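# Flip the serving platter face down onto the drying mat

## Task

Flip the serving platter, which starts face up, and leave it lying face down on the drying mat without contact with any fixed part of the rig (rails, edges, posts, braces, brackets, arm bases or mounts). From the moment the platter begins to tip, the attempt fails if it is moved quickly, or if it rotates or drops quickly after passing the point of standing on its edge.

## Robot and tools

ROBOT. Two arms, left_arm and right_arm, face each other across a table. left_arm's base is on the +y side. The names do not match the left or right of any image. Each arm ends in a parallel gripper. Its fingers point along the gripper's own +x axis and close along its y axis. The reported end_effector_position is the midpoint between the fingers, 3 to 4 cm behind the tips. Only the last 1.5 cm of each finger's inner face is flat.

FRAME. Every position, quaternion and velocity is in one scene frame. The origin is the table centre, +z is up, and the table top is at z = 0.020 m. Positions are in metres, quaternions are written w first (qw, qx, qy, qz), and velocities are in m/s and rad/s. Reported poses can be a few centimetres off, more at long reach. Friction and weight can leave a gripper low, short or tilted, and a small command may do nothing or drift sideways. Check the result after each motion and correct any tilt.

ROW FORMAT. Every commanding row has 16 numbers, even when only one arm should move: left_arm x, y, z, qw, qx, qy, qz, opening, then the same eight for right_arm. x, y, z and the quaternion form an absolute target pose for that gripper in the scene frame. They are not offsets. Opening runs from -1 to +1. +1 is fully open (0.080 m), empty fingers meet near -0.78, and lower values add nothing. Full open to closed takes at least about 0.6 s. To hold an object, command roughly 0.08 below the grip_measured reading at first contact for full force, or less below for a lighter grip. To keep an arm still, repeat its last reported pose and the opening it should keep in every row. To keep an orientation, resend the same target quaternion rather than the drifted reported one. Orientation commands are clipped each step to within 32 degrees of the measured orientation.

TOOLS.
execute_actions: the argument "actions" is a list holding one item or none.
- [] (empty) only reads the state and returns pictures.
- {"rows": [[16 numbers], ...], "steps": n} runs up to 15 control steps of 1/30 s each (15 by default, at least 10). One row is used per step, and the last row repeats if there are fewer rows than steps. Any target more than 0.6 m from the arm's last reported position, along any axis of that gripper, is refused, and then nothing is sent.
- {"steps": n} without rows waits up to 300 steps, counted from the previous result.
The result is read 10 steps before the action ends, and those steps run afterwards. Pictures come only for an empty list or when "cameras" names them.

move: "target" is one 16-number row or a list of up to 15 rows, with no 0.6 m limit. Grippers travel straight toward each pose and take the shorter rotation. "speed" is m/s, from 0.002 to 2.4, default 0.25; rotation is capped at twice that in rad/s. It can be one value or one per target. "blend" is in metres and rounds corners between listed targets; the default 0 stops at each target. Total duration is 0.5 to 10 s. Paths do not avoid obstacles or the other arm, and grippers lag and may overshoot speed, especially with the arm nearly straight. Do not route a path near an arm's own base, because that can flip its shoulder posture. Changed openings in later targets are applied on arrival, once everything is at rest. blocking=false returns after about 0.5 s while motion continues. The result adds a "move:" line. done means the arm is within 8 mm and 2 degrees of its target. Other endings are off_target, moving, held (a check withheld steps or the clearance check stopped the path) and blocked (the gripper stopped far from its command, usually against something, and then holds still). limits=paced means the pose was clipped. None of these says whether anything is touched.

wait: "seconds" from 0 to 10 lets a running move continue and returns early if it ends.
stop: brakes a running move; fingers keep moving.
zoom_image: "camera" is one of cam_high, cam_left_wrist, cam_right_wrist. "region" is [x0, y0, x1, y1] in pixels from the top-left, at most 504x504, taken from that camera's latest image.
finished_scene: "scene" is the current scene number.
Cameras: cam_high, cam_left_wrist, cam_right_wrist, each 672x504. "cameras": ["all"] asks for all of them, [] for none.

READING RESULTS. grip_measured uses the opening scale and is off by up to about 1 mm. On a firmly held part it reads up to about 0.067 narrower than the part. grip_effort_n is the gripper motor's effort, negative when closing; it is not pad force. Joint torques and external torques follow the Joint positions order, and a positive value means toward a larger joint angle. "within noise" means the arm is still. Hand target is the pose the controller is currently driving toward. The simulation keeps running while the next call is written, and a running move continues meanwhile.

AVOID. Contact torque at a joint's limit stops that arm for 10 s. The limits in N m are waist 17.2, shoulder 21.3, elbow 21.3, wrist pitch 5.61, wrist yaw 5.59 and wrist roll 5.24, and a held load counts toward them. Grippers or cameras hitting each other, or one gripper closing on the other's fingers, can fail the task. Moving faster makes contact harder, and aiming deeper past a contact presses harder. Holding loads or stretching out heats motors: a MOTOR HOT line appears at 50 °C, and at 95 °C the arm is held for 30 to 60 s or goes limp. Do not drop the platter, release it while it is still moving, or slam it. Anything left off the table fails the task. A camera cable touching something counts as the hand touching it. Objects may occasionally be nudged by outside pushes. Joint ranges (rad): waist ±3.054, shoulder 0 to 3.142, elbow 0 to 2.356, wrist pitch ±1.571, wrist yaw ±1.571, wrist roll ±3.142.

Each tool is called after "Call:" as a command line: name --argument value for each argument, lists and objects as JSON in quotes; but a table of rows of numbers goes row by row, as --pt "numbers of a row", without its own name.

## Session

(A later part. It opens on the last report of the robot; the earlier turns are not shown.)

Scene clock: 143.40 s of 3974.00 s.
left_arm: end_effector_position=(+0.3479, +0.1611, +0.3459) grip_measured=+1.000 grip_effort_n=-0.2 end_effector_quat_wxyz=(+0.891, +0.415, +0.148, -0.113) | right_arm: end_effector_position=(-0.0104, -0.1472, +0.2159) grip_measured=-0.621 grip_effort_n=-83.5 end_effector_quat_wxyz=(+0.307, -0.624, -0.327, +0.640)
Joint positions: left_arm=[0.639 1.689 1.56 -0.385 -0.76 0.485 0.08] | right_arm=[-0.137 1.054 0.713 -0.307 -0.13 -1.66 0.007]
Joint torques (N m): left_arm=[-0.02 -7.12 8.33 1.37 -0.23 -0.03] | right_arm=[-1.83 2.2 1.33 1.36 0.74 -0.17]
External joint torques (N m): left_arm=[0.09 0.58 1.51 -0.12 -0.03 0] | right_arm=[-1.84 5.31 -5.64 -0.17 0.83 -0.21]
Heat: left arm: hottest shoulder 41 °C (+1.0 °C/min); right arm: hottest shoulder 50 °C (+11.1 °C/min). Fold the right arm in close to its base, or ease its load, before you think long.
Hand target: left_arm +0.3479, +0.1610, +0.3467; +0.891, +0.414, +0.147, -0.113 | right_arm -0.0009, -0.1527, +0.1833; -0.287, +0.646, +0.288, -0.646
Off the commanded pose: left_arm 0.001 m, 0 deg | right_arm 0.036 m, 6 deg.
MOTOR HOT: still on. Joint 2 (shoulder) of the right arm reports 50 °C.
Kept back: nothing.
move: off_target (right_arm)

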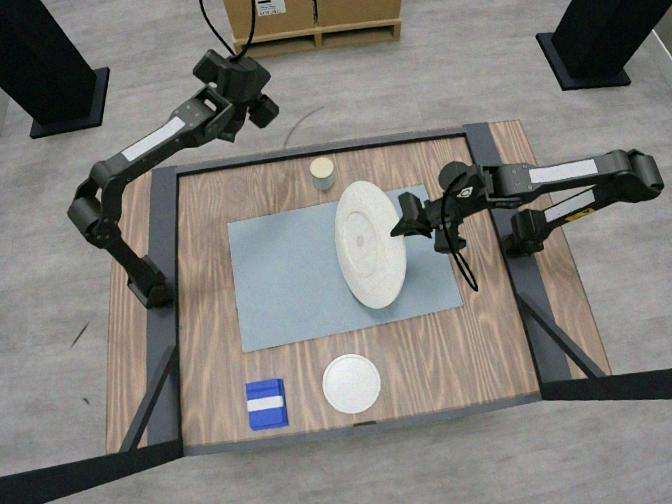

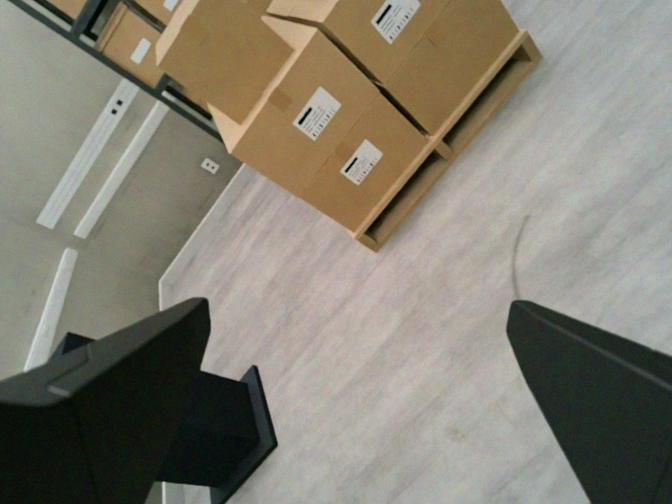

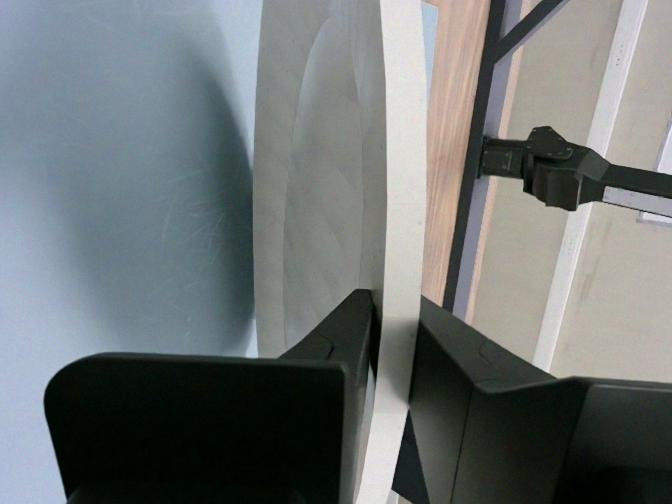

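Call:
move --pt "0.3479 0.1610 0.3467 0.891 0.414 0.147 -0.113 1 0.004 -0.175 0.150 0.3265 -0.6272 -0.3265 0.6272 -0.8" --pt "0.3479 0.1610 0.3467 0.891 0.414 0.147 -0.113 1 0.004 -0.185 0.115 0.3265 -0.6272 -0.3265 0.6272 -0.8" --speed 0.05

Scene clock: 146.53 s of 3974.00 s.
left_arm: end_effector_position=(+0.3479, +0.1611, +0.3459) grip_measured=+1.000 grip_effort_n=-0.2 end_effector_quat_wxyz=(+0.891, +0.415, +0.148, -0.113) | right_arm: end_effector_position=(-0.0055, -0.1754, +0.1615) grip_measured=-0.603 grip_effort_n=-83.5 end_effector_quat_wxyz=(+0.355, -0.596, -0.392, +0.605)
Joint positions: left_arm=[0.639 1.689 1.56 -0.385 -0.76 0.485 0.08] | right_arm=[-0.207 0.911 0.295 0.147 -0.209 -1.694 0.008]
Joint torques (N m): left_arm=[-0.04 -7.08 8.08 1.44 -0.26 -0.03] | right_arm=[-0.39 -0.98 5.24 0.67 0.13 0.04]
External joint torques (N m): left_arm=[-0.04 0.8 1.16 -0.08 -0.04 0] | right_arm=[-0.4 0.99 -1.43 -0.94 0.22 -0.01]
Heat: left arm: hottest shoulder 41 °C (+1.0 °C/min); right arm: hottest shoulder 49 °C (+10.1 °C/min). Fold the right arm in close to its base, or ease its load, before you think long.
Hand target: left_arm +0.3479, +0.1611, +0.3459; +0.891, +0.415, +0.148, -0.113 | right_arm -0.0046, -0.1768, +0.1552; -0.350, +0.601, +0.382, -0.609
Off the commanded pose: left_arm 0.001 m, 0 deg | right_arm 0.048 m, 9 deg.
MOTOR HOT: still on. Joint 2 (shoulder) of the right arm reports 49 °C.
Kept back: nothing.
move: blocked (right_arm; both arms now hold where they are)

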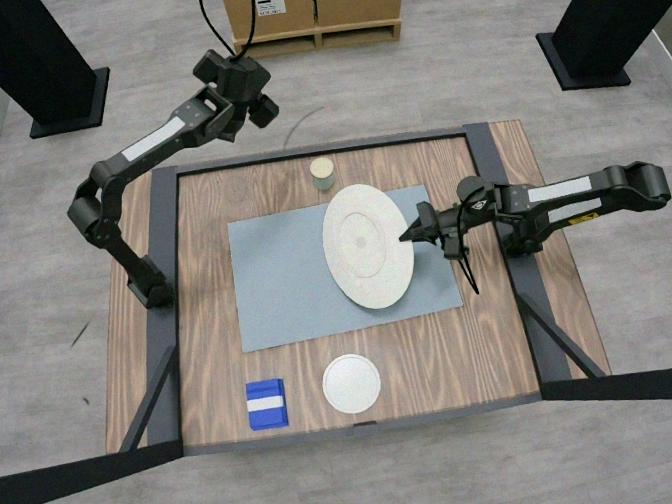

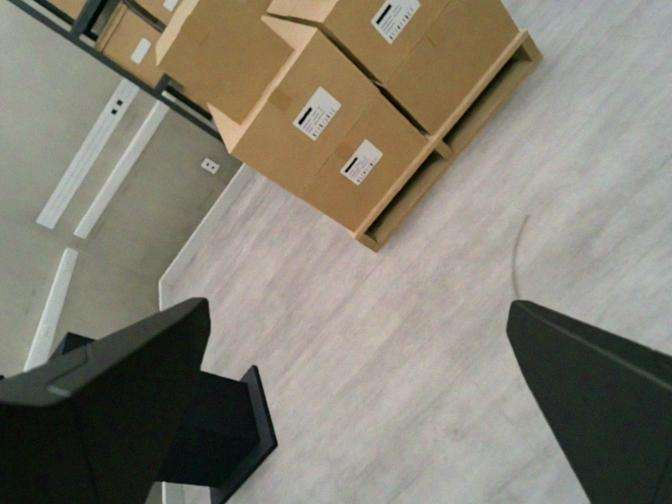

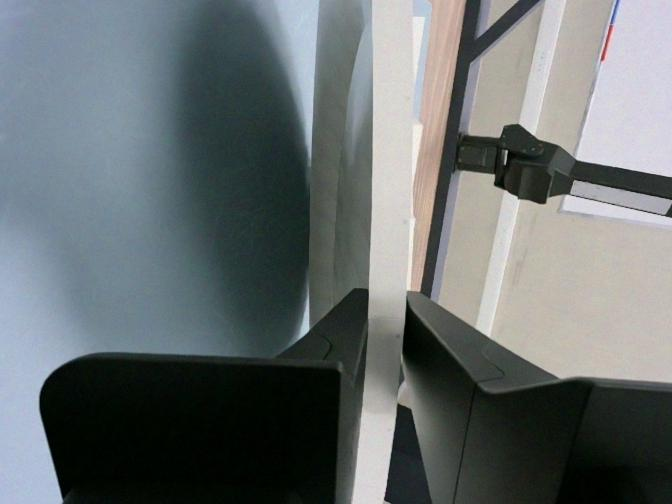

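Call:
move --pt "0.3479 0.1610 0.3467 0.891 0.414 0.147 -0.113 1 0.004 -0.165 0.140 0.3648 -0.6058 -0.3648 0.6058 -0.8" --pt "0.3479 0.1610 0.3467 0.891 0.414 0.147 -0.113 1 0.004 -0.155 0.105 0.3954 -0.5862 -0.3954 0.5862 -0.8" --speed 0.05

Scene clock: 148.77 s of 3974.00 s.
left_arm: end_effector_position=(+0.3479, +0.1611, +0.3459) grip_measured=+1.000 grip_effort_n=-0.2 end_effector_quat_wxyz=(+0.891, +0.415, +0.148, -0.113) | right_arm: end_effector_position=(-0.0007, -0.1511, +0.1236) grip_measured=-0.599 grip_effort_n=-83.5 end_effector_quat_wxyz=(+0.403, -0.570, -0.426, +0.575) end_effector_velocity=(+0.000, +0.000, -0.003) end_effector_angular_velocity=(+0.003, -0.005, +0.007)
Joint positions: left_arm=[0.639 1.689 1.56 -0.385 -0.76 0.485 0.08] | right_arm=[-0.206 1.355 0.143 0.888 -0.206 -1.653 0.008]
Joint velocities: left_arm=[within noise] | right_arm=[-0.002 0.027 -0.007 0.037 -0.007 -0.007 0]
Joint torques (N m): left_arm=[-0.02 -7.1 8.34 1.37 -0.23 -0.03] | right_arm=[-0.41 0.38 3.16 -0.19 0.78 0.25]
External joint torques (N m): left_arm=[0.03 0.74 1.41 -0.16 -0.02 0] | right_arm=[-0.4 3.54 -1.62 -1.86 0.84 0.2]
Motor temperatures (°C): left_arm=[28 41 38 31 25 30] | right_arm=[28 47 35 34 31 26]
Heat: left arm: hottest shoulder 41 °C (+1.0 °C/min); right arm: hottest shoulder 47 °C (+9.0 °C/min).
Hand target: left_arm +0.3479, +0.1610, +0.3467; +0.891, +0.414, +0.147, -0.113 | right_arm +0.0037, -0.1562, +0.1057; -0.395, +0.586, +0.396, -0.586
Off the commanded pose: left_arm 0.001 m, 0 deg | right_arm 0.020 m, 4 deg.
MOTOR HOT: cleared for the motors of the right arm.
Kept back: nothing.
move: off_target (right_arm)

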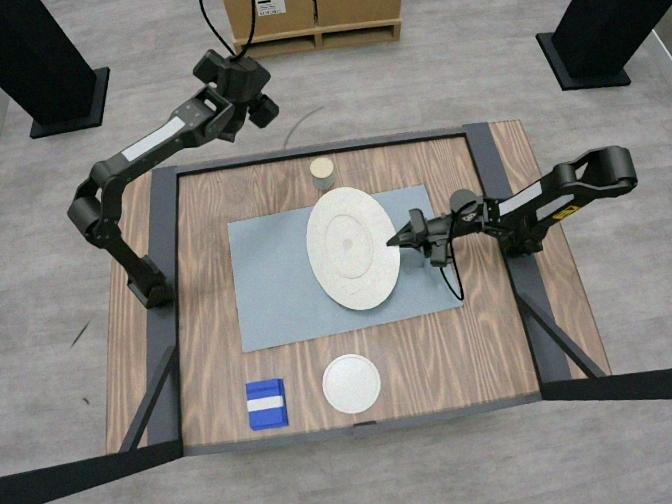

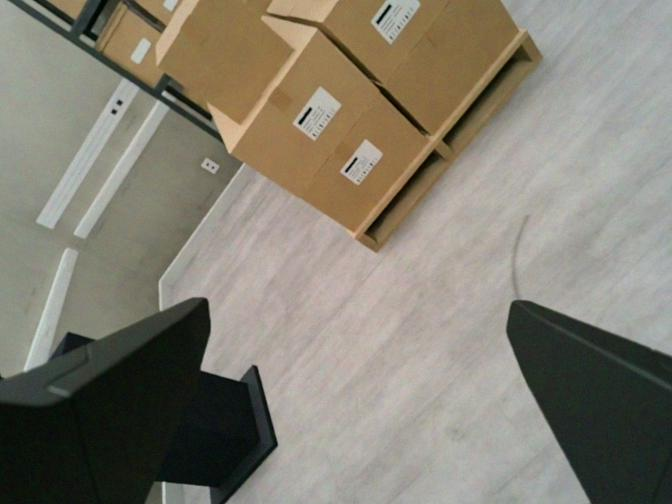

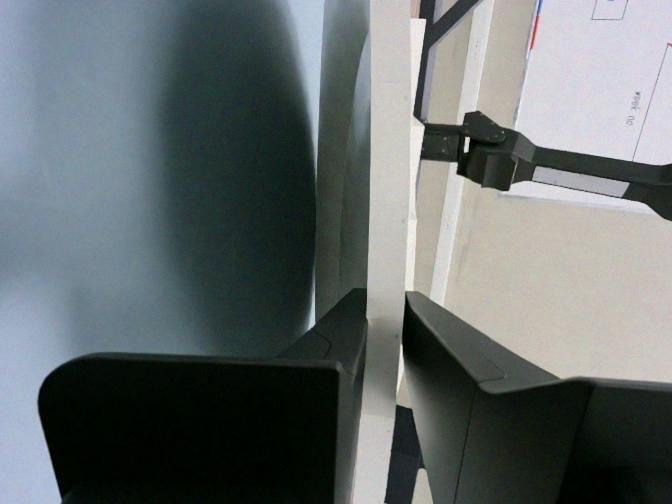

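Call:
move --pt "0.3479 0.1610 0.3467 0.891 0.414 0.147 -0.113 1 -0.025 -0.155 0.085 0.42 -0.5689 -0.42 0.5689 -0.8" --pt "0.3479 0.1610 0.3467 0.891 0.414 0.147 -0.113 1 -0.03 -0.15 0.058 0.445 -0.5495 -0.445 0.5495 -0.8" --speed 0.05

Call:
zoom_image --camera "cam_high" --region '[200, 140, 480, 350]'

Scene clock: 160.67 s of 3974.00 s.
left_arm: end_effector_position=(+0.3479, +0.1611, +0.3459) grip_measured=+1.000 grip_effort_n=-0.2 end_effector_quat_wxyz=(+0.891, +0.415, +0.148, -0.113) | right_arm: end_effector_position=(-0.0194, -0.1579, +0.1045) grip_measured=-0.589 grip_effort_n=-83.5 end_effector_quat_wxyz=(+0.452, -0.555, -0.443, +0.540)
Joint positions: left_arm=[0.639 1.689 1.56 -0.385 -0.76 0.485 0.08] | right_arm=[-0.053 1.791 0.026 1.564 -0.012 -1.582 0.009]
Joint torques (N m): left_arm=[-0.02 -7.13 8.33 1.38 -0.23 -0.03] | right_arm=[0.44 -1.3 1.84 1.37 0.01 0.09]
External joint torques (N m): left_arm=[0.04 0.73 1.39 -0.15 -0.02 0] | right_arm=[0.46 2.49 -0.24 -0.38 0.02 0.04]
External joint torques when the fault began: right_arm=[1.56 12.79 2.19 -0.42 0.06 0.27]
Motor temperatures (°C): left_arm=[28 41 39 31 25 30] | right_arm=[27 42 33 35 30 26]
Heat: left arm: hottest shoulder 41 °C (+0.0 °C/min); right arm: hottest shoulder 42 °C (+5.0 °C/min).
Hand target: left_arm +0.3479, +0.1610, +0.3467; +0.891, +0.414, +0.147, -0.113 | right_arm -0.0207, -0.1577, +0.0982; -0.445, +0.559, +0.438, -0.546
Off the commanded pose: left_arm 0.001 m, 0 deg | right_arm 0.048 m, 2 deg.
TORQUE FAULT: the external load on joint 4 (wrist pitch) of the right arm reached its load limit, and that arm stopped for 10 seconds. A torque fault puts only its own arm into a fault stop. That arm's remaining commands of this call were not run. That arm keeps its grip as last carried out and accepts commands again: back off and push less far. That arm stops again whenever a joint's load reaches its limit.
Kept back: nothing.
move: fault (right_arm); path passed 1 of 2 targets

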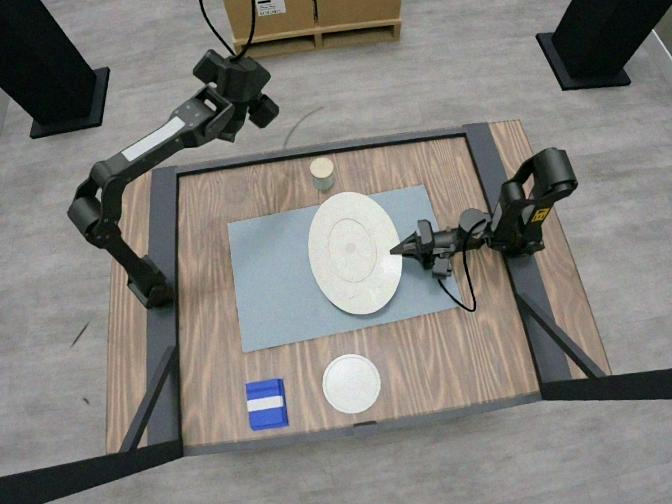

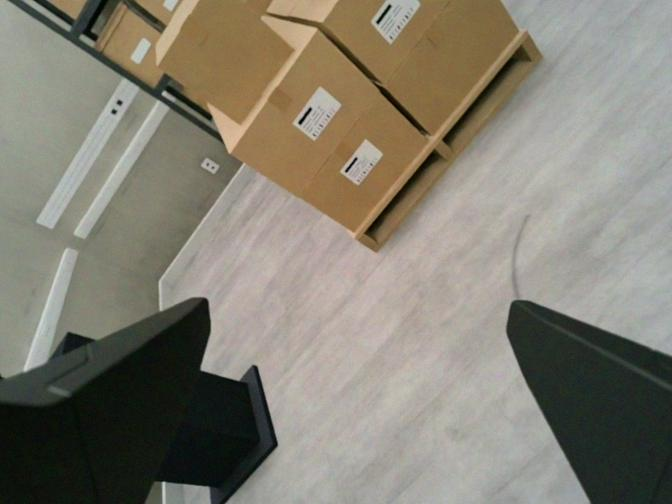

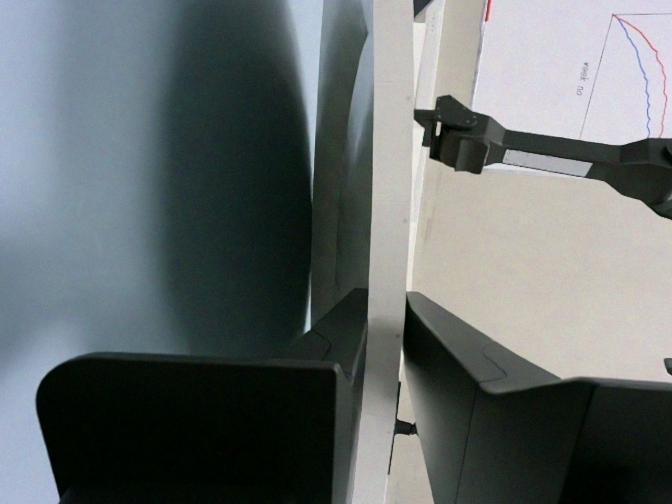

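Scaled by 1.800 (camera's finer frame: 960x720).

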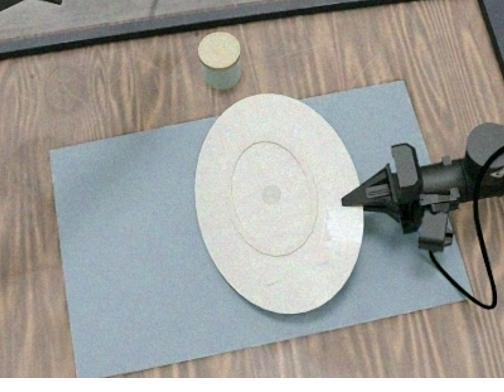

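Call:
move --pt "0.3479 0.1610 0.3467 0.891 0.414 0.147 -0.113 1 -0.03 -0.145 0.100 0.445 -0.5495 -0.445 0.5495 -0.8" --pt "0.3479 0.1610 0.3467 0.891 0.414 0.147 -0.113 1 -0.05 -0.125 0.085 0.445 -0.5495 -0.445 0.5495 -0.8" --speed 0.04

Call:
zoom_image --camera "cam_high" --region '[200, 140, 480, 350]'

Scene clock: 162.63 s of 3974.00 s.
left_arm: end_effector_position=(+0.3479, +0.1611, +0.3459) grip_measured=+1.000 grip_effort_n=-0.2 end_effector_quat_wxyz=(+0.891, +0.415, +0.148, -0.113) | right_arm: end_effector_position=(-0.0228, -0.1575, +0.1023) grip_measured=-0.588 grip_effort_n=-83.5 end_effector_quat_wxyz=(+0.455, -0.584, -0.434, +0.514) end_effector_velocity=(+0.088, -0.061, +0.091) end_effector_angular_velocity=(+0.249, -0.067, -0.267)
Joint positions: left_arm=[0.639 1.689 1.56 -0.385 -0.76 0.485 0.08] | right_arm=[0.035 1.804 0.031 1.564 0.145 -1.599 0.009]
Joint velocities: left_arm=[within noise] | right_arm=[-0.276 -0.549 -0.271 -0.022 0.007 -0.081 0]
Joint torques (N m): left_arm=[-0.04 -7.07 8.11 1.4 -0.24 -0.03] | right_arm=[2.26 2.66 5.03 1.42 -0.49 1]
External joint torques (N m): left_arm=[-0.09 0.73 1.31 -0.12 -0.01 0] | right_arm=[3.65 10.24 6.11 -0.65 -0.87 1.27]
Heat: left arm: hottest shoulder 41 °C (+0.0 °C/min); right arm: hottest shoulder 42 °C (+5.0 °C/min).
Hand target: left_arm +0.3479, +0.1611, +0.3459; +0.891, +0.415, +0.148, -0.113 | right_arm -0.0249, -0.1562, +0.1004; -0.452, +0.583, +0.434, -0.518
Off the commanded pose: left_arm 0.001 m, 0 deg | right_arm 0.046 m, 6 deg.
blocked (right_arm)
joint read past its limit (right arm) — joint 4 (wrist pitch), upper limit.
joint sent to its limit (right arm) — joint 4 (wrist pitch), upper limit.
Kept back: nothing.
move: off_target (right_arm)

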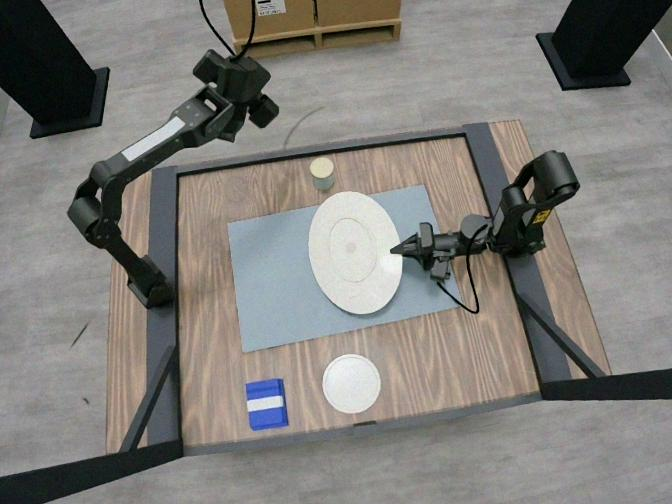

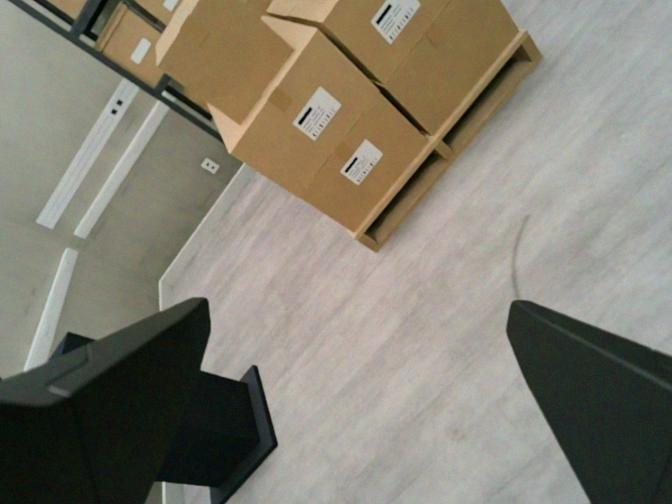

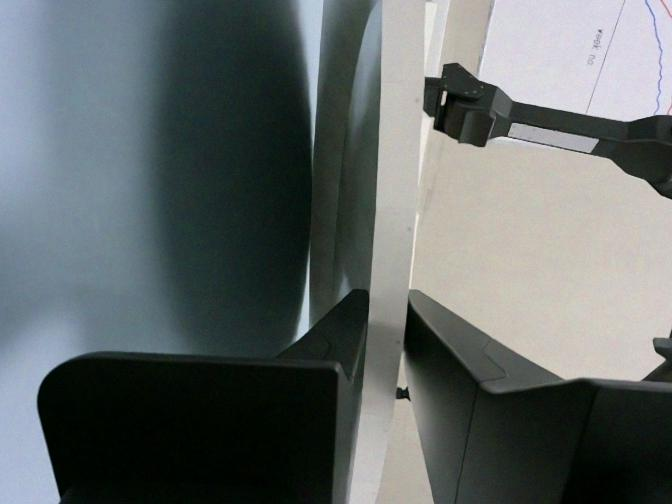

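Scaled by 1.800 (camera's finer frame: 960x720).

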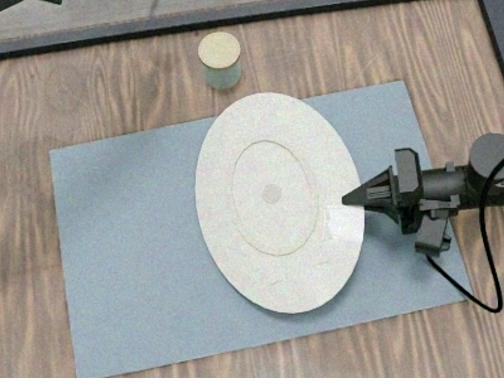

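Call:
move --pt "0.3479 0.1610 0.3467 0.891 0.414 0.147 -0.113 1 -0.03 -0.145 0.125 0.3954 -0.5862 -0.3954 0.5862 -0.75" --pt "0.3479 0.1610 0.3467 0.891 0.414 0.147 -0.113 1 -0.04 -0.115 0.12 0.3954 -0.5862 -0.3954 0.5862 -0.75" --speed 0.05

Call:
zoom_image --camera "cam_high" --region '[200, 140, 480, 350]'

Scene clock: 165.97 s of 3974.00 s.
left_arm: end_effector_position=(+0.3479, +0.1611, +0.3459) grip_measured=+1.000 grip_effort_n=0.2 end_effector_quat_wxyz=(+0.891, +0.415, +0.148, -0.113) | right_arm: end_effector_position=(-0.0371, -0.1180, +0.1299) grip_measured=-0.591 grip_effort_n=-83.5 end_effector_quat_wxyz=(+0.408, -0.583, -0.405, +0.574)
Joint positions: left_arm=[0.639 1.689 1.56 -0.385 -0.76 0.485 0.08] | right_arm=[0.034 1.436 0.278 0.813 0.059 -1.557 0.008]
Joint torques (N m): left_arm=[-0.02 -7.11 8.33 1.38 -0.23 -0.03] | right_arm=[0.31 -0.35 5.89 0.2 -0.32 0.24]
External joint torques (N m): left_arm=[-0.05 0.69 1.45 -0.13 -0.01 0.01] | right_arm=[0.3 3.7 0.79 -1.51 -0.31 0.19]
Heat: left arm: hottest shoulder 42 °C (+1.0 °C/min); right arm: hottest shoulder 41 °C (+4.0 °C/min).
Hand target: left_arm +0.3479, +0.1610, +0.3467; +0.891, +0.414, +0.147, -0.113 | right_arm -0.0400, -0.1157, +0.1202; -0.395, +0.586, +0.395, -0.586
Off the commanded pose: left_arm 0.001 m, 0 deg | right_arm 0.011 m, 2 deg.
Kept back: nothing.
move: off_target (right_arm)

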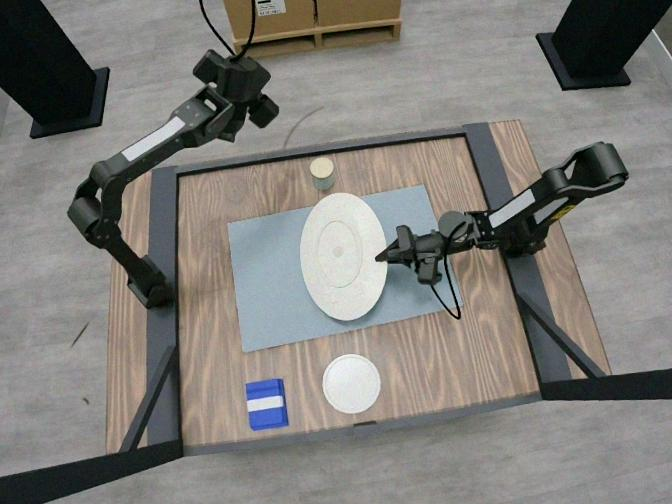

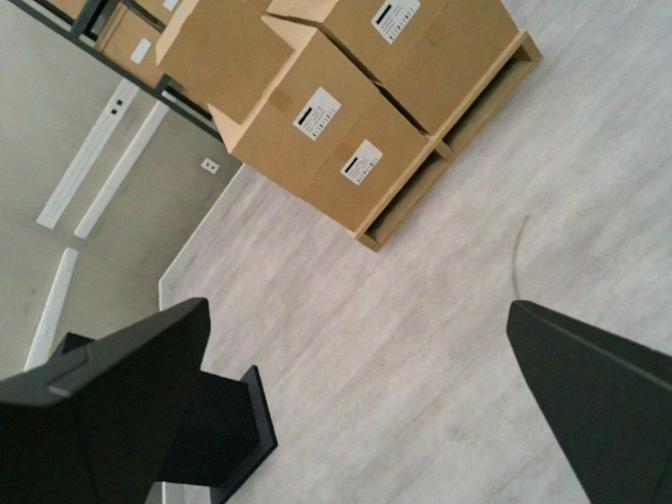

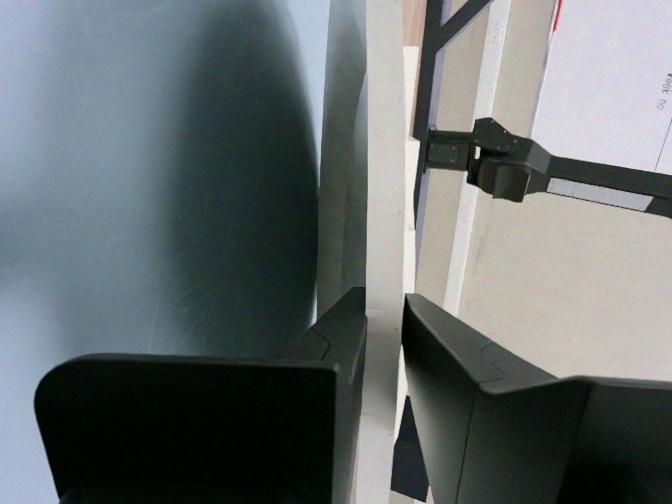

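Scaled by 1.800 (camera's finer frame: 960x720).

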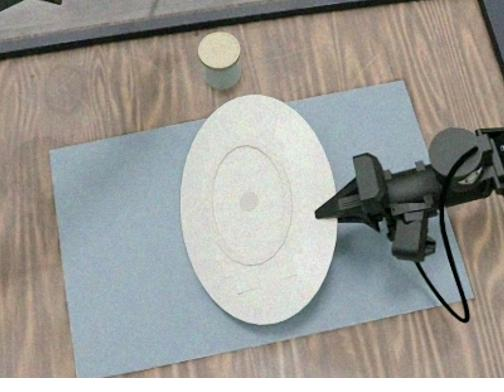

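Call:
move --pt "0.3479 0.1610 0.3467 0.891 0.414 0.147 -0.113 1 -0.058 -0.118 0.115 0.3747 -0.5572 -0.4353 0.5996 -0.75" --pt "0.3479 0.1610 0.3467 0.891 0.414 0.147 -0.113 1 -0.06 -0.118 0.09 0.3747 -0.5572 -0.4353 0.5996 -0.75" --speed 0.05

Call:
zoom_image --camera "cam_high" --region '[200, 140, 480, 350]'

Scene clock: 168.73 s of 3974.00 s.
left_arm: end_effector_position=(+0.3479, +0.1611, +0.3459) grip_measured=+1.000 grip_effort_n=-0.2 end_effector_quat_wxyz=(+0.891, +0.415, +0.148, -0.113) | right_arm: end_effector_position=(-0.0593, -0.1158, +0.1059) grip_measured=-0.564 grip_effort_n=-83.5 end_effector_quat_wxyz=(+0.392, -0.547, -0.450, +0.587)
Joint positions: left_arm=[0.639 1.689 1.56 -0.385 -0.76 0.485 0.08] | right_arm=[0.064 1.679 0.228 1.157 -0.017 -1.58 0.01]
Joint torques (N m): left_arm=[-0.03 -7.12 8.34 1.38 -0.22 -0.03] | right_arm=[-0.14 -1.43 2.82 -0.07 -0.19 0.09]
External joint torques (N m): left_arm=[-0.03 0.86 1.36 -0.16 0 0] | right_arm=[-0.16 3.16 -0.95 -1.8 -0.17 0.04]
Heat: left arm: hottest shoulder 42 °C (+1.0 °C/min); right arm: hottest shoulder 40 °C (+3.0 °C/min).
Hand target: left_arm +0.3479, +0.1610, +0.3467; +0.891, +0.414, +0.147, -0.113 | right_arm -0.0599, -0.1187, +0.0905; -0.375, +0.557, +0.435, -0.600
Off the commanded pose: left_arm 0.001 m, 0 deg | right_arm 0.016 m, 3 deg.
Kept back: nothing.
move: off_target (right_arm)

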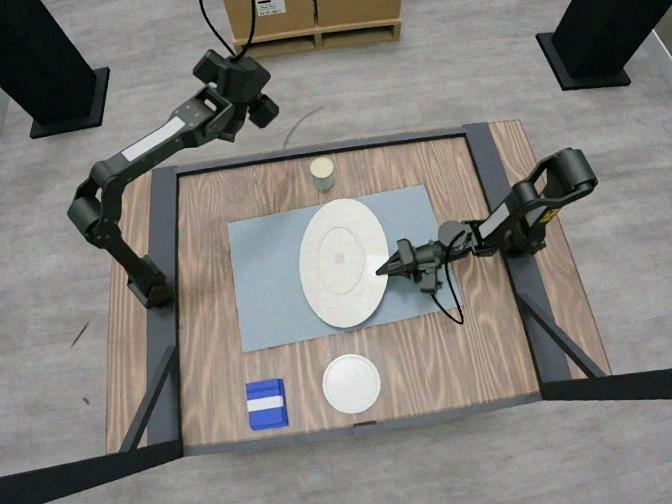

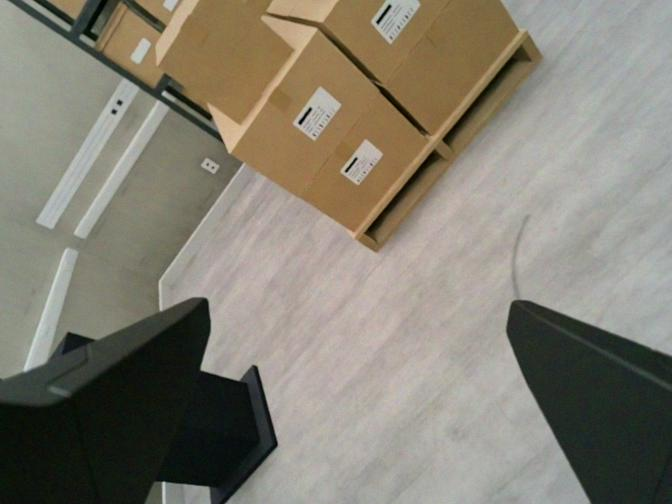

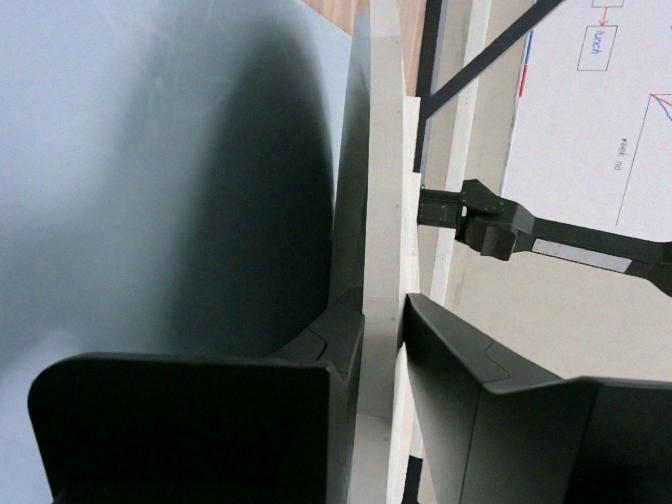

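Scaled by 1.800 (camera's finer frame: 960x720).

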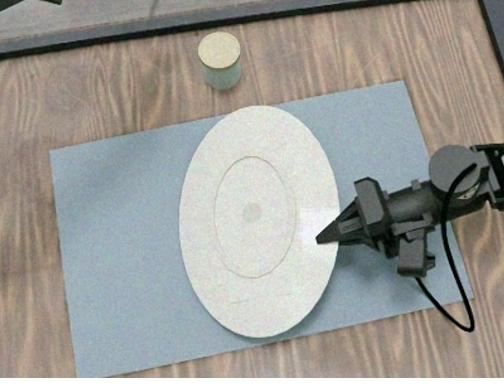

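Call:
move --target '[0.3479,0.1610,0.3467,0.891,0.414,0.147,-0.113,1,-0.062,-0.113,0.072,0.3947,-0.5398,-0.4551,0.5792,-0.75]' --speed 0.04

Scene clock: 170.33 s of 3974.00 s.
left_arm: end_effector_position=(+0.3479, +0.1611, +0.3459) grip_measured=+1.000 grip_effort_n=-0.2 end_effector_quat_wxyz=(+0.891, +0.415, +0.148, -0.113) | right_arm: end_effector_position=(-0.0581, -0.1211, +0.1022) grip_measured=-0.609 grip_effort_n=-83.5 end_effector_quat_wxyz=(+0.428, -0.522, -0.476, +0.563) end_effector_velocity=(+0.000, -0.004, -0.002) end_effector_angular_velocity=(-0.002, -0.006, +0.006)
Joint positions: left_arm=[0.639 1.689 1.56 -0.385 -0.76 0.485 0.08] | right_arm=[0.066 1.895 0.172 1.542 -0.008 -1.572 0.008]
Joint velocities: left_arm=[within noise] | right_arm=[-0.002 0.007 -0.017 0.022 -0.007 -0.007 0]
Joint torques (N m): left_arm=[-0.03 -7.1 8.34 1.38 -0.22 -0.03] | right_arm=[0.67 5.26 5.57 -1.19 -0.05 -0.28]
External joint torques (N m): left_arm=[-0.02 0.58 1.51 -0.13 -0.02 0.01] | right_arm=[0.66 10.01 3.29 -2.92 -0.03 -0.33]
Heat: left arm: hottest shoulder 42 °C (+1.0 °C/min); right arm: hottest shoulder 40 °C (+3.0 °C/min).
Hand target: left_arm +0.3479, +0.1610, +0.3467; +0.891, +0.414, +0.147, -0.113 | right_arm -0.0616, -0.1167, +0.0733; -0.396, +0.543, +0.457, -0.582
Off the commanded pose: left_arm 0.001 m, 0 deg | right_arm 0.031 m, 5 deg.
Kept back: nothing.
move: off_target (right_arm)

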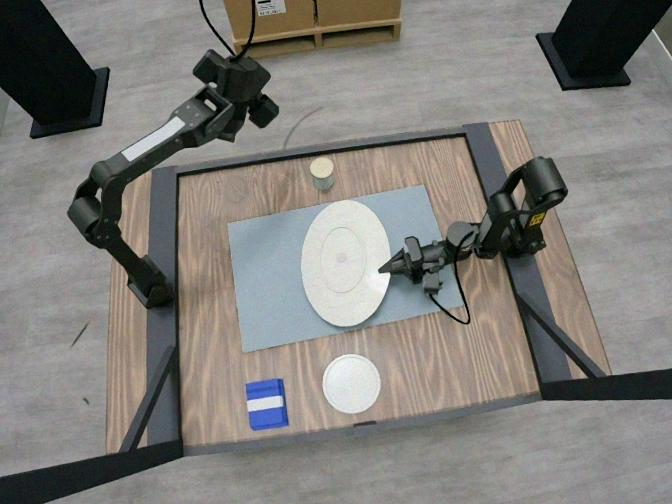

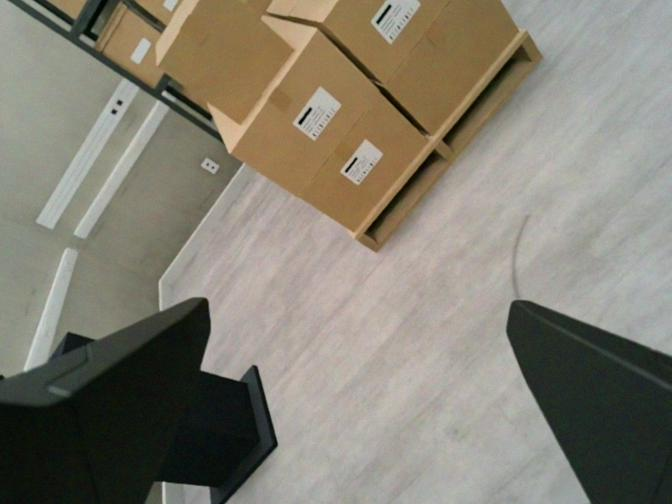

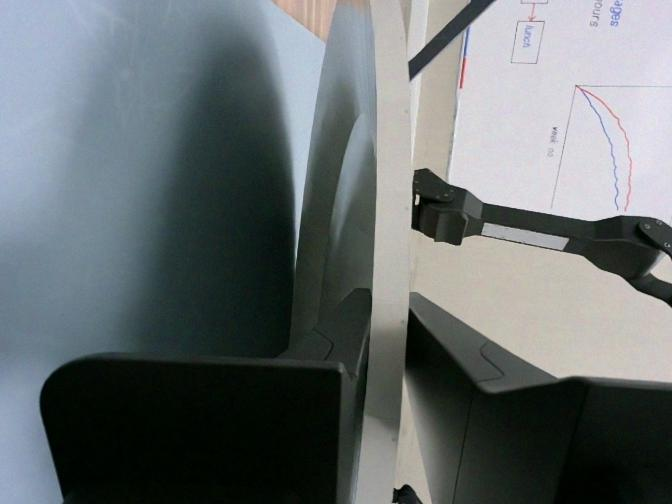

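Call:
execute_actions --actions '[{"rows":[[0.3479,0.1610,0.3467,0.891,0.414,0.147,-0.113,1,-0.06,-0.118,0.100,0.3947,-0.5398,-0.4551,0.5792,-0.66],[0.3479,0.1610,0.3467,0.891,0.414,0.147,-0.113,1,-0.06,-0.118,0.100,0.3947,-0.5398,-0.4551,0.5792,-0.63],[0.3479,0.1610,0.3467,0.891,0.414,0.147,-0.113,1,-0.06,-0.118,0.100,0.3947,-0.5398,-0.4551,0.5792,-0.61],[0.3479,0.1610,0.3467,0.891,0.414,0.147,-0.113,1,-0.06,-0.118,0.100,0.3947,-0.5398,-0.4551,0.5792,-0.59],[0.3479,0.1610,0.3467,0.891,0.414,0.147,-0.113,1,-0.06,-0.118,0.100,0.3947,-0.5398,-0.4551,0.5792,-0.57],[0.3479,0.1610,0.3467,0.891,0.414,0.147,-0.113,1,-0.06,-0.118,0.100,0.3947,-0.5398,-0.4551,0.5792,-0.55],[0.3479,0.1610,0.3467,0.891,0.414,0.147,-0.113,1,-0.06,-0.118,0.100,0.3947,-0.5398,-0.4551,0.5792,-0.53],[0.3479,0.1610,0.3467,0.891,0.414,0.147,-0.113,1,-0.06,-0.118,0.100,0.3947,-0.5398,-0.4551,0.5792,-0.51],[0.3479,0.1610,0.3467,0.891,0.414,0.147,-0.113,1,-0.06,-0.118,0.100,0.3947,-0.5398,-0.4551,0.5792,-0.49],[0.3479,0.1610,0.3467,0.891,0.414,0.147,-0.113,1,-0.06,-0.118,0.100,0.3947,-0.5398,-0.4551,0.5792,-0.47],[0.3479,0.1610,0.3467,0.891,0.414,0.147,-0.113,1,-0.06,-0.118,0.100,0.3947,-0.5398,-0.4551,0.5792,-0.45],[0.3479,0.1610,0.3467,0.891,0.414,0.147,-0.113,1,-0.06,-0.118,0.100,0.3947,-0.5398,-0.4551,0.5792,-0.43],[0.3479,0.1610,0.3467,0.891,0.414,0.147,-0.113,1,-0.06,-0.118,0.100,0.3947,-0.5398,-0.4551,0.5792,-0.41],[0.3479,0.1610,0.3467,0.891,0.414,0.147,-0.113,1,-0.06,-0.118,0.100,0.3947,-0.5398,-0.4551,0.5792,-0.39]]}]'

Call:
move --target '[0.3479,0.1610,0.3467,0.891,0.414,0.147,-0.113,1,-0.06,-0.119,0.100,0.3375,-0.5828,-0.4005,0.6214,-0.2]' --speed 0.06

Scene clock: 172.23 s of 3974.00 s.
left_arm: end_effector_position=(+0.3479, +0.1611, +0.3459) grip_measured=+1.000 grip_effort_n=-0.2 end_effector_quat_wxyz=(+0.891, +0.415, +0.148, -0.113) | right_arm: end_effector_position=(-0.0602, -0.1196, +0.1052) grip_measured=-0.595 grip_effort_n=-70.5 end_effector_quat_wxyz=(+0.408, -0.534, -0.470, +0.572) end_effector_velocity=(+0.000, +0.001, +0.014) end_effector_angular_velocity=(-0.143, -0.018, +0.006)
Joint positions: left_arm=[0.639 1.689 1.56 -0.385 -0.76 0.485 0.08] | right_arm=[0.07 1.779 0.19 1.36 -0.012 -1.586 0.008]
Joint velocities: left_arm=[within noise] | right_arm=[-0.002 -0.383 0.051 -0.579 -0.007 -0.007 0.017]
Joint torques (N m): left_arm=[-0.02 -7.12 8.33 1.38 -0.23 -0.03] | right_arm=[-0.51 -3.98 3.45 0.08 -0.09 0.16]
External joint torques (N m): left_arm=[-0.04 0.67 1.42 -0.16 -0.01 0.01] | right_arm=[-0.45 0.4 0.6 -1.58 -0.09 0.12]
Heat: left arm: hottest shoulder 42 °C (+1.0 °C/min); right arm: hottest shoulder 39 °C (+2.0 °C/min).
Steps of this call (1-52: nothing new was sent; 53-57: this action's first 5). Readings (end_effector_position of left_arm | right_arm):
53: (+0.3479, +0.1611, +0.3459) | (-0.0580, -0.1215, +0.1052)
54: (+0.3479, +0.1611, +0.3459) | (-0.0584, -0.1210, +0.1046)
56: (+0.3479, +0.1611, +0.3459) | (-0.0601, -0.1197, +0.1048)
57: the state above

Scene clock: 174.80 s of 3974.00 s.
left_arm: end_effector_position=(+0.3479, +0.1611, +0.3459) grip_measured=+1.000 grip_effort_n=-0.2 end_effector_quat_wxyz=(+0.891, +0.415, +0.148, -0.113) | right_arm: end_effector_position=(-0.0596, -0.1262, +0.0866) grip_measured=-0.202 grip_effort_n=8.6 end_effector_quat_wxyz=(+0.325, -0.592, -0.387, +0.628)
Joint positions: left_arm=[0.639 1.689 1.56 -0.385 -0.76 0.485 0.08] | right_arm=[0.069 1.533 0.291 0.727 -0.015 -1.579 0.026]
Joint torques (N m): left_arm=[-0.03 -7.12 8.34 1.38 -0.22 -0.04] | right_arm=[-0.42 -7.71 5.43 1.85 -0.14 -0.02]
External joint torques (N m): left_arm=[0.02 0.56 1.54 -0.12 -0.01 0] | right_arm=[-0.43 -3.39 0.81 0.22 -0.11 -0.06]
Heat: left arm: hottest shoulder 42 °C (+1.0 °C/min); right arm: hottest shoulder 39 °C (+1.0 °C/min).
Hand target: left_arm +0.3479, +0.1610, +0.3467; +0.891, +0.414, +0.147, -0.113 | right_arm -0.0599, -0.1192, +0.1000; -0.338, +0.583, +0.400, -0.621
Off your previous action's commanded pose at its last step (step 10 of this call): left_arm 0.001 m, 0 deg | right_arm 0.003 m, 1 deg.
Off the commanded pose: left_arm 0.001 m, 0 deg | right_arm 0.015 m, 2 deg.
Kept back: nothing.
move: off_target (right_arm)

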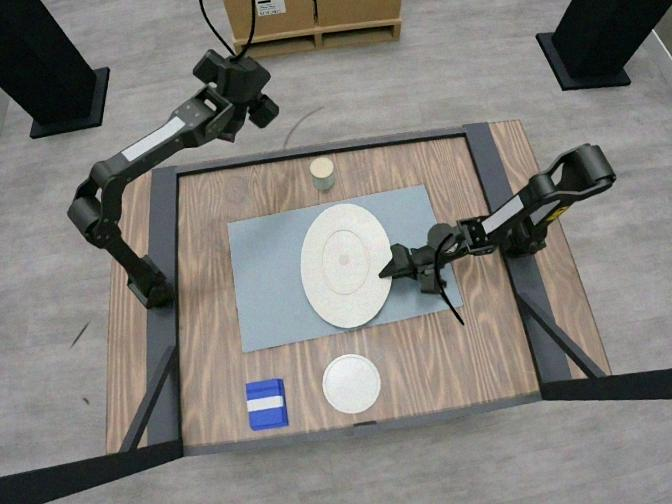

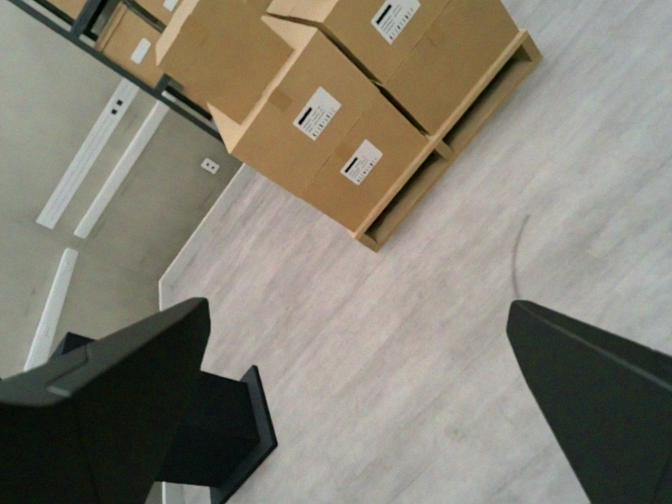

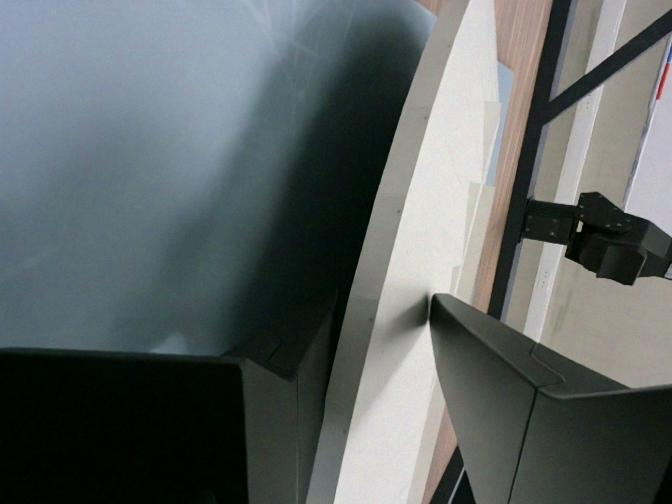

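Call:
move --pt "0.3479 0.1610 0.3467 0.891 0.414 0.147 -0.113 1 -0.059 -0.128 0.092 0.3375 -0.5828 -0.4005 0.6214 0.15" --pt "0.3479 0.1610 0.3467 0.891 0.414 0.147 -0.113 1 -0.058 -0.138 0.095 0.2764 -0.6185 -0.3428 0.6509 0.15" --pt "0.3479 0.1610 0.3467 0.891 0.414 0.147 -0.113 1 -0.057 -0.146 0.092 0.2185 -0.6459 -0.2875 0.6725 0.4" --pt "0.3479 0.1610 0.3467 0.891 0.414 0.147 -0.113 1 -0.056 -0.152 0.080 0.2185 -0.6459 -0.2875 0.6725 0.4" --speed 0.04

Scene clock: 182.17 s of 3974.00 s.
left_arm: end_effector_position=(+0.3479, +0.1611, +0.3459) grip_measured=+1.000 grip_effort_n=-0.2 end_effector_quat_wxyz=(+0.891, +0.415, +0.148, -0.113) | right_arm: end_effector_position=(-0.0580, -0.1486, +0.0856) grip_measured=+0.397 grip_effort_n=15.1 end_effector_quat_wxyz=(+0.223, -0.642, -0.293, +0.673)
Joint positions: left_arm=[0.639 1.689 1.56 -0.385 -0.76 0.485 0.08] | right_arm=[0.067 1.367 0.462 0.081 -0.021 -1.586 0.053]
Joint torques (N m): left_arm=[-0.03 -7.1 8.33 1.38 -0.23 -0.03] | right_arm=[-0.17 -4.06 3.54 1.35 0.05 -0.19]
External joint torques (N m): left_arm=[-0.03 0.65 1.44 -0.15 -0.02 0] | right_arm=[-0.18 0.04 -2.07 0.01 0.1 -0.23]
Heat: left arm: hottest shoulder 42 °C (+1.0 °C/min); right arm: hottest shoulder 39 °C (-8.1 °C/min).
Hand target: left_arm +0.3479, +0.1610, +0.3467; +0.891, +0.414, +0.147, -0.113 | right_arm -0.0560, -0.1521, +0.0800; -0.218, +0.646, +0.287, -0.673
Off the commanded pose: left_arm 0.001 m, 0 deg | right_arm 0.007 m, 1 deg.
Kept back: nothing.
move: done

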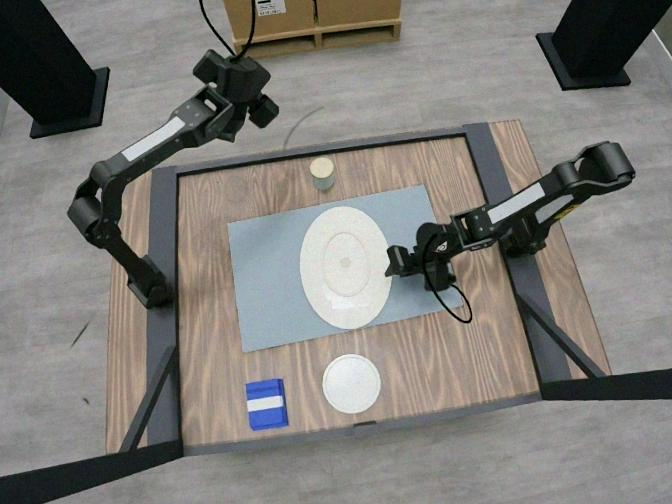

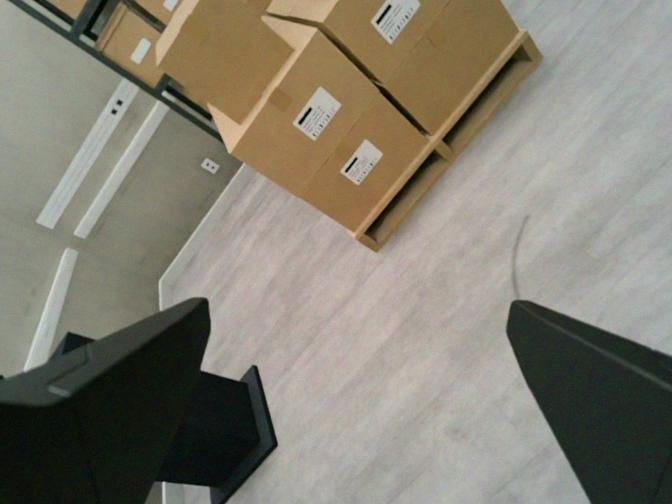

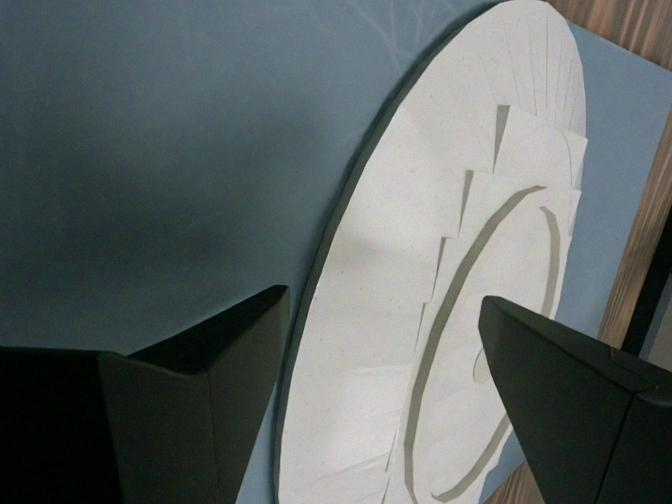

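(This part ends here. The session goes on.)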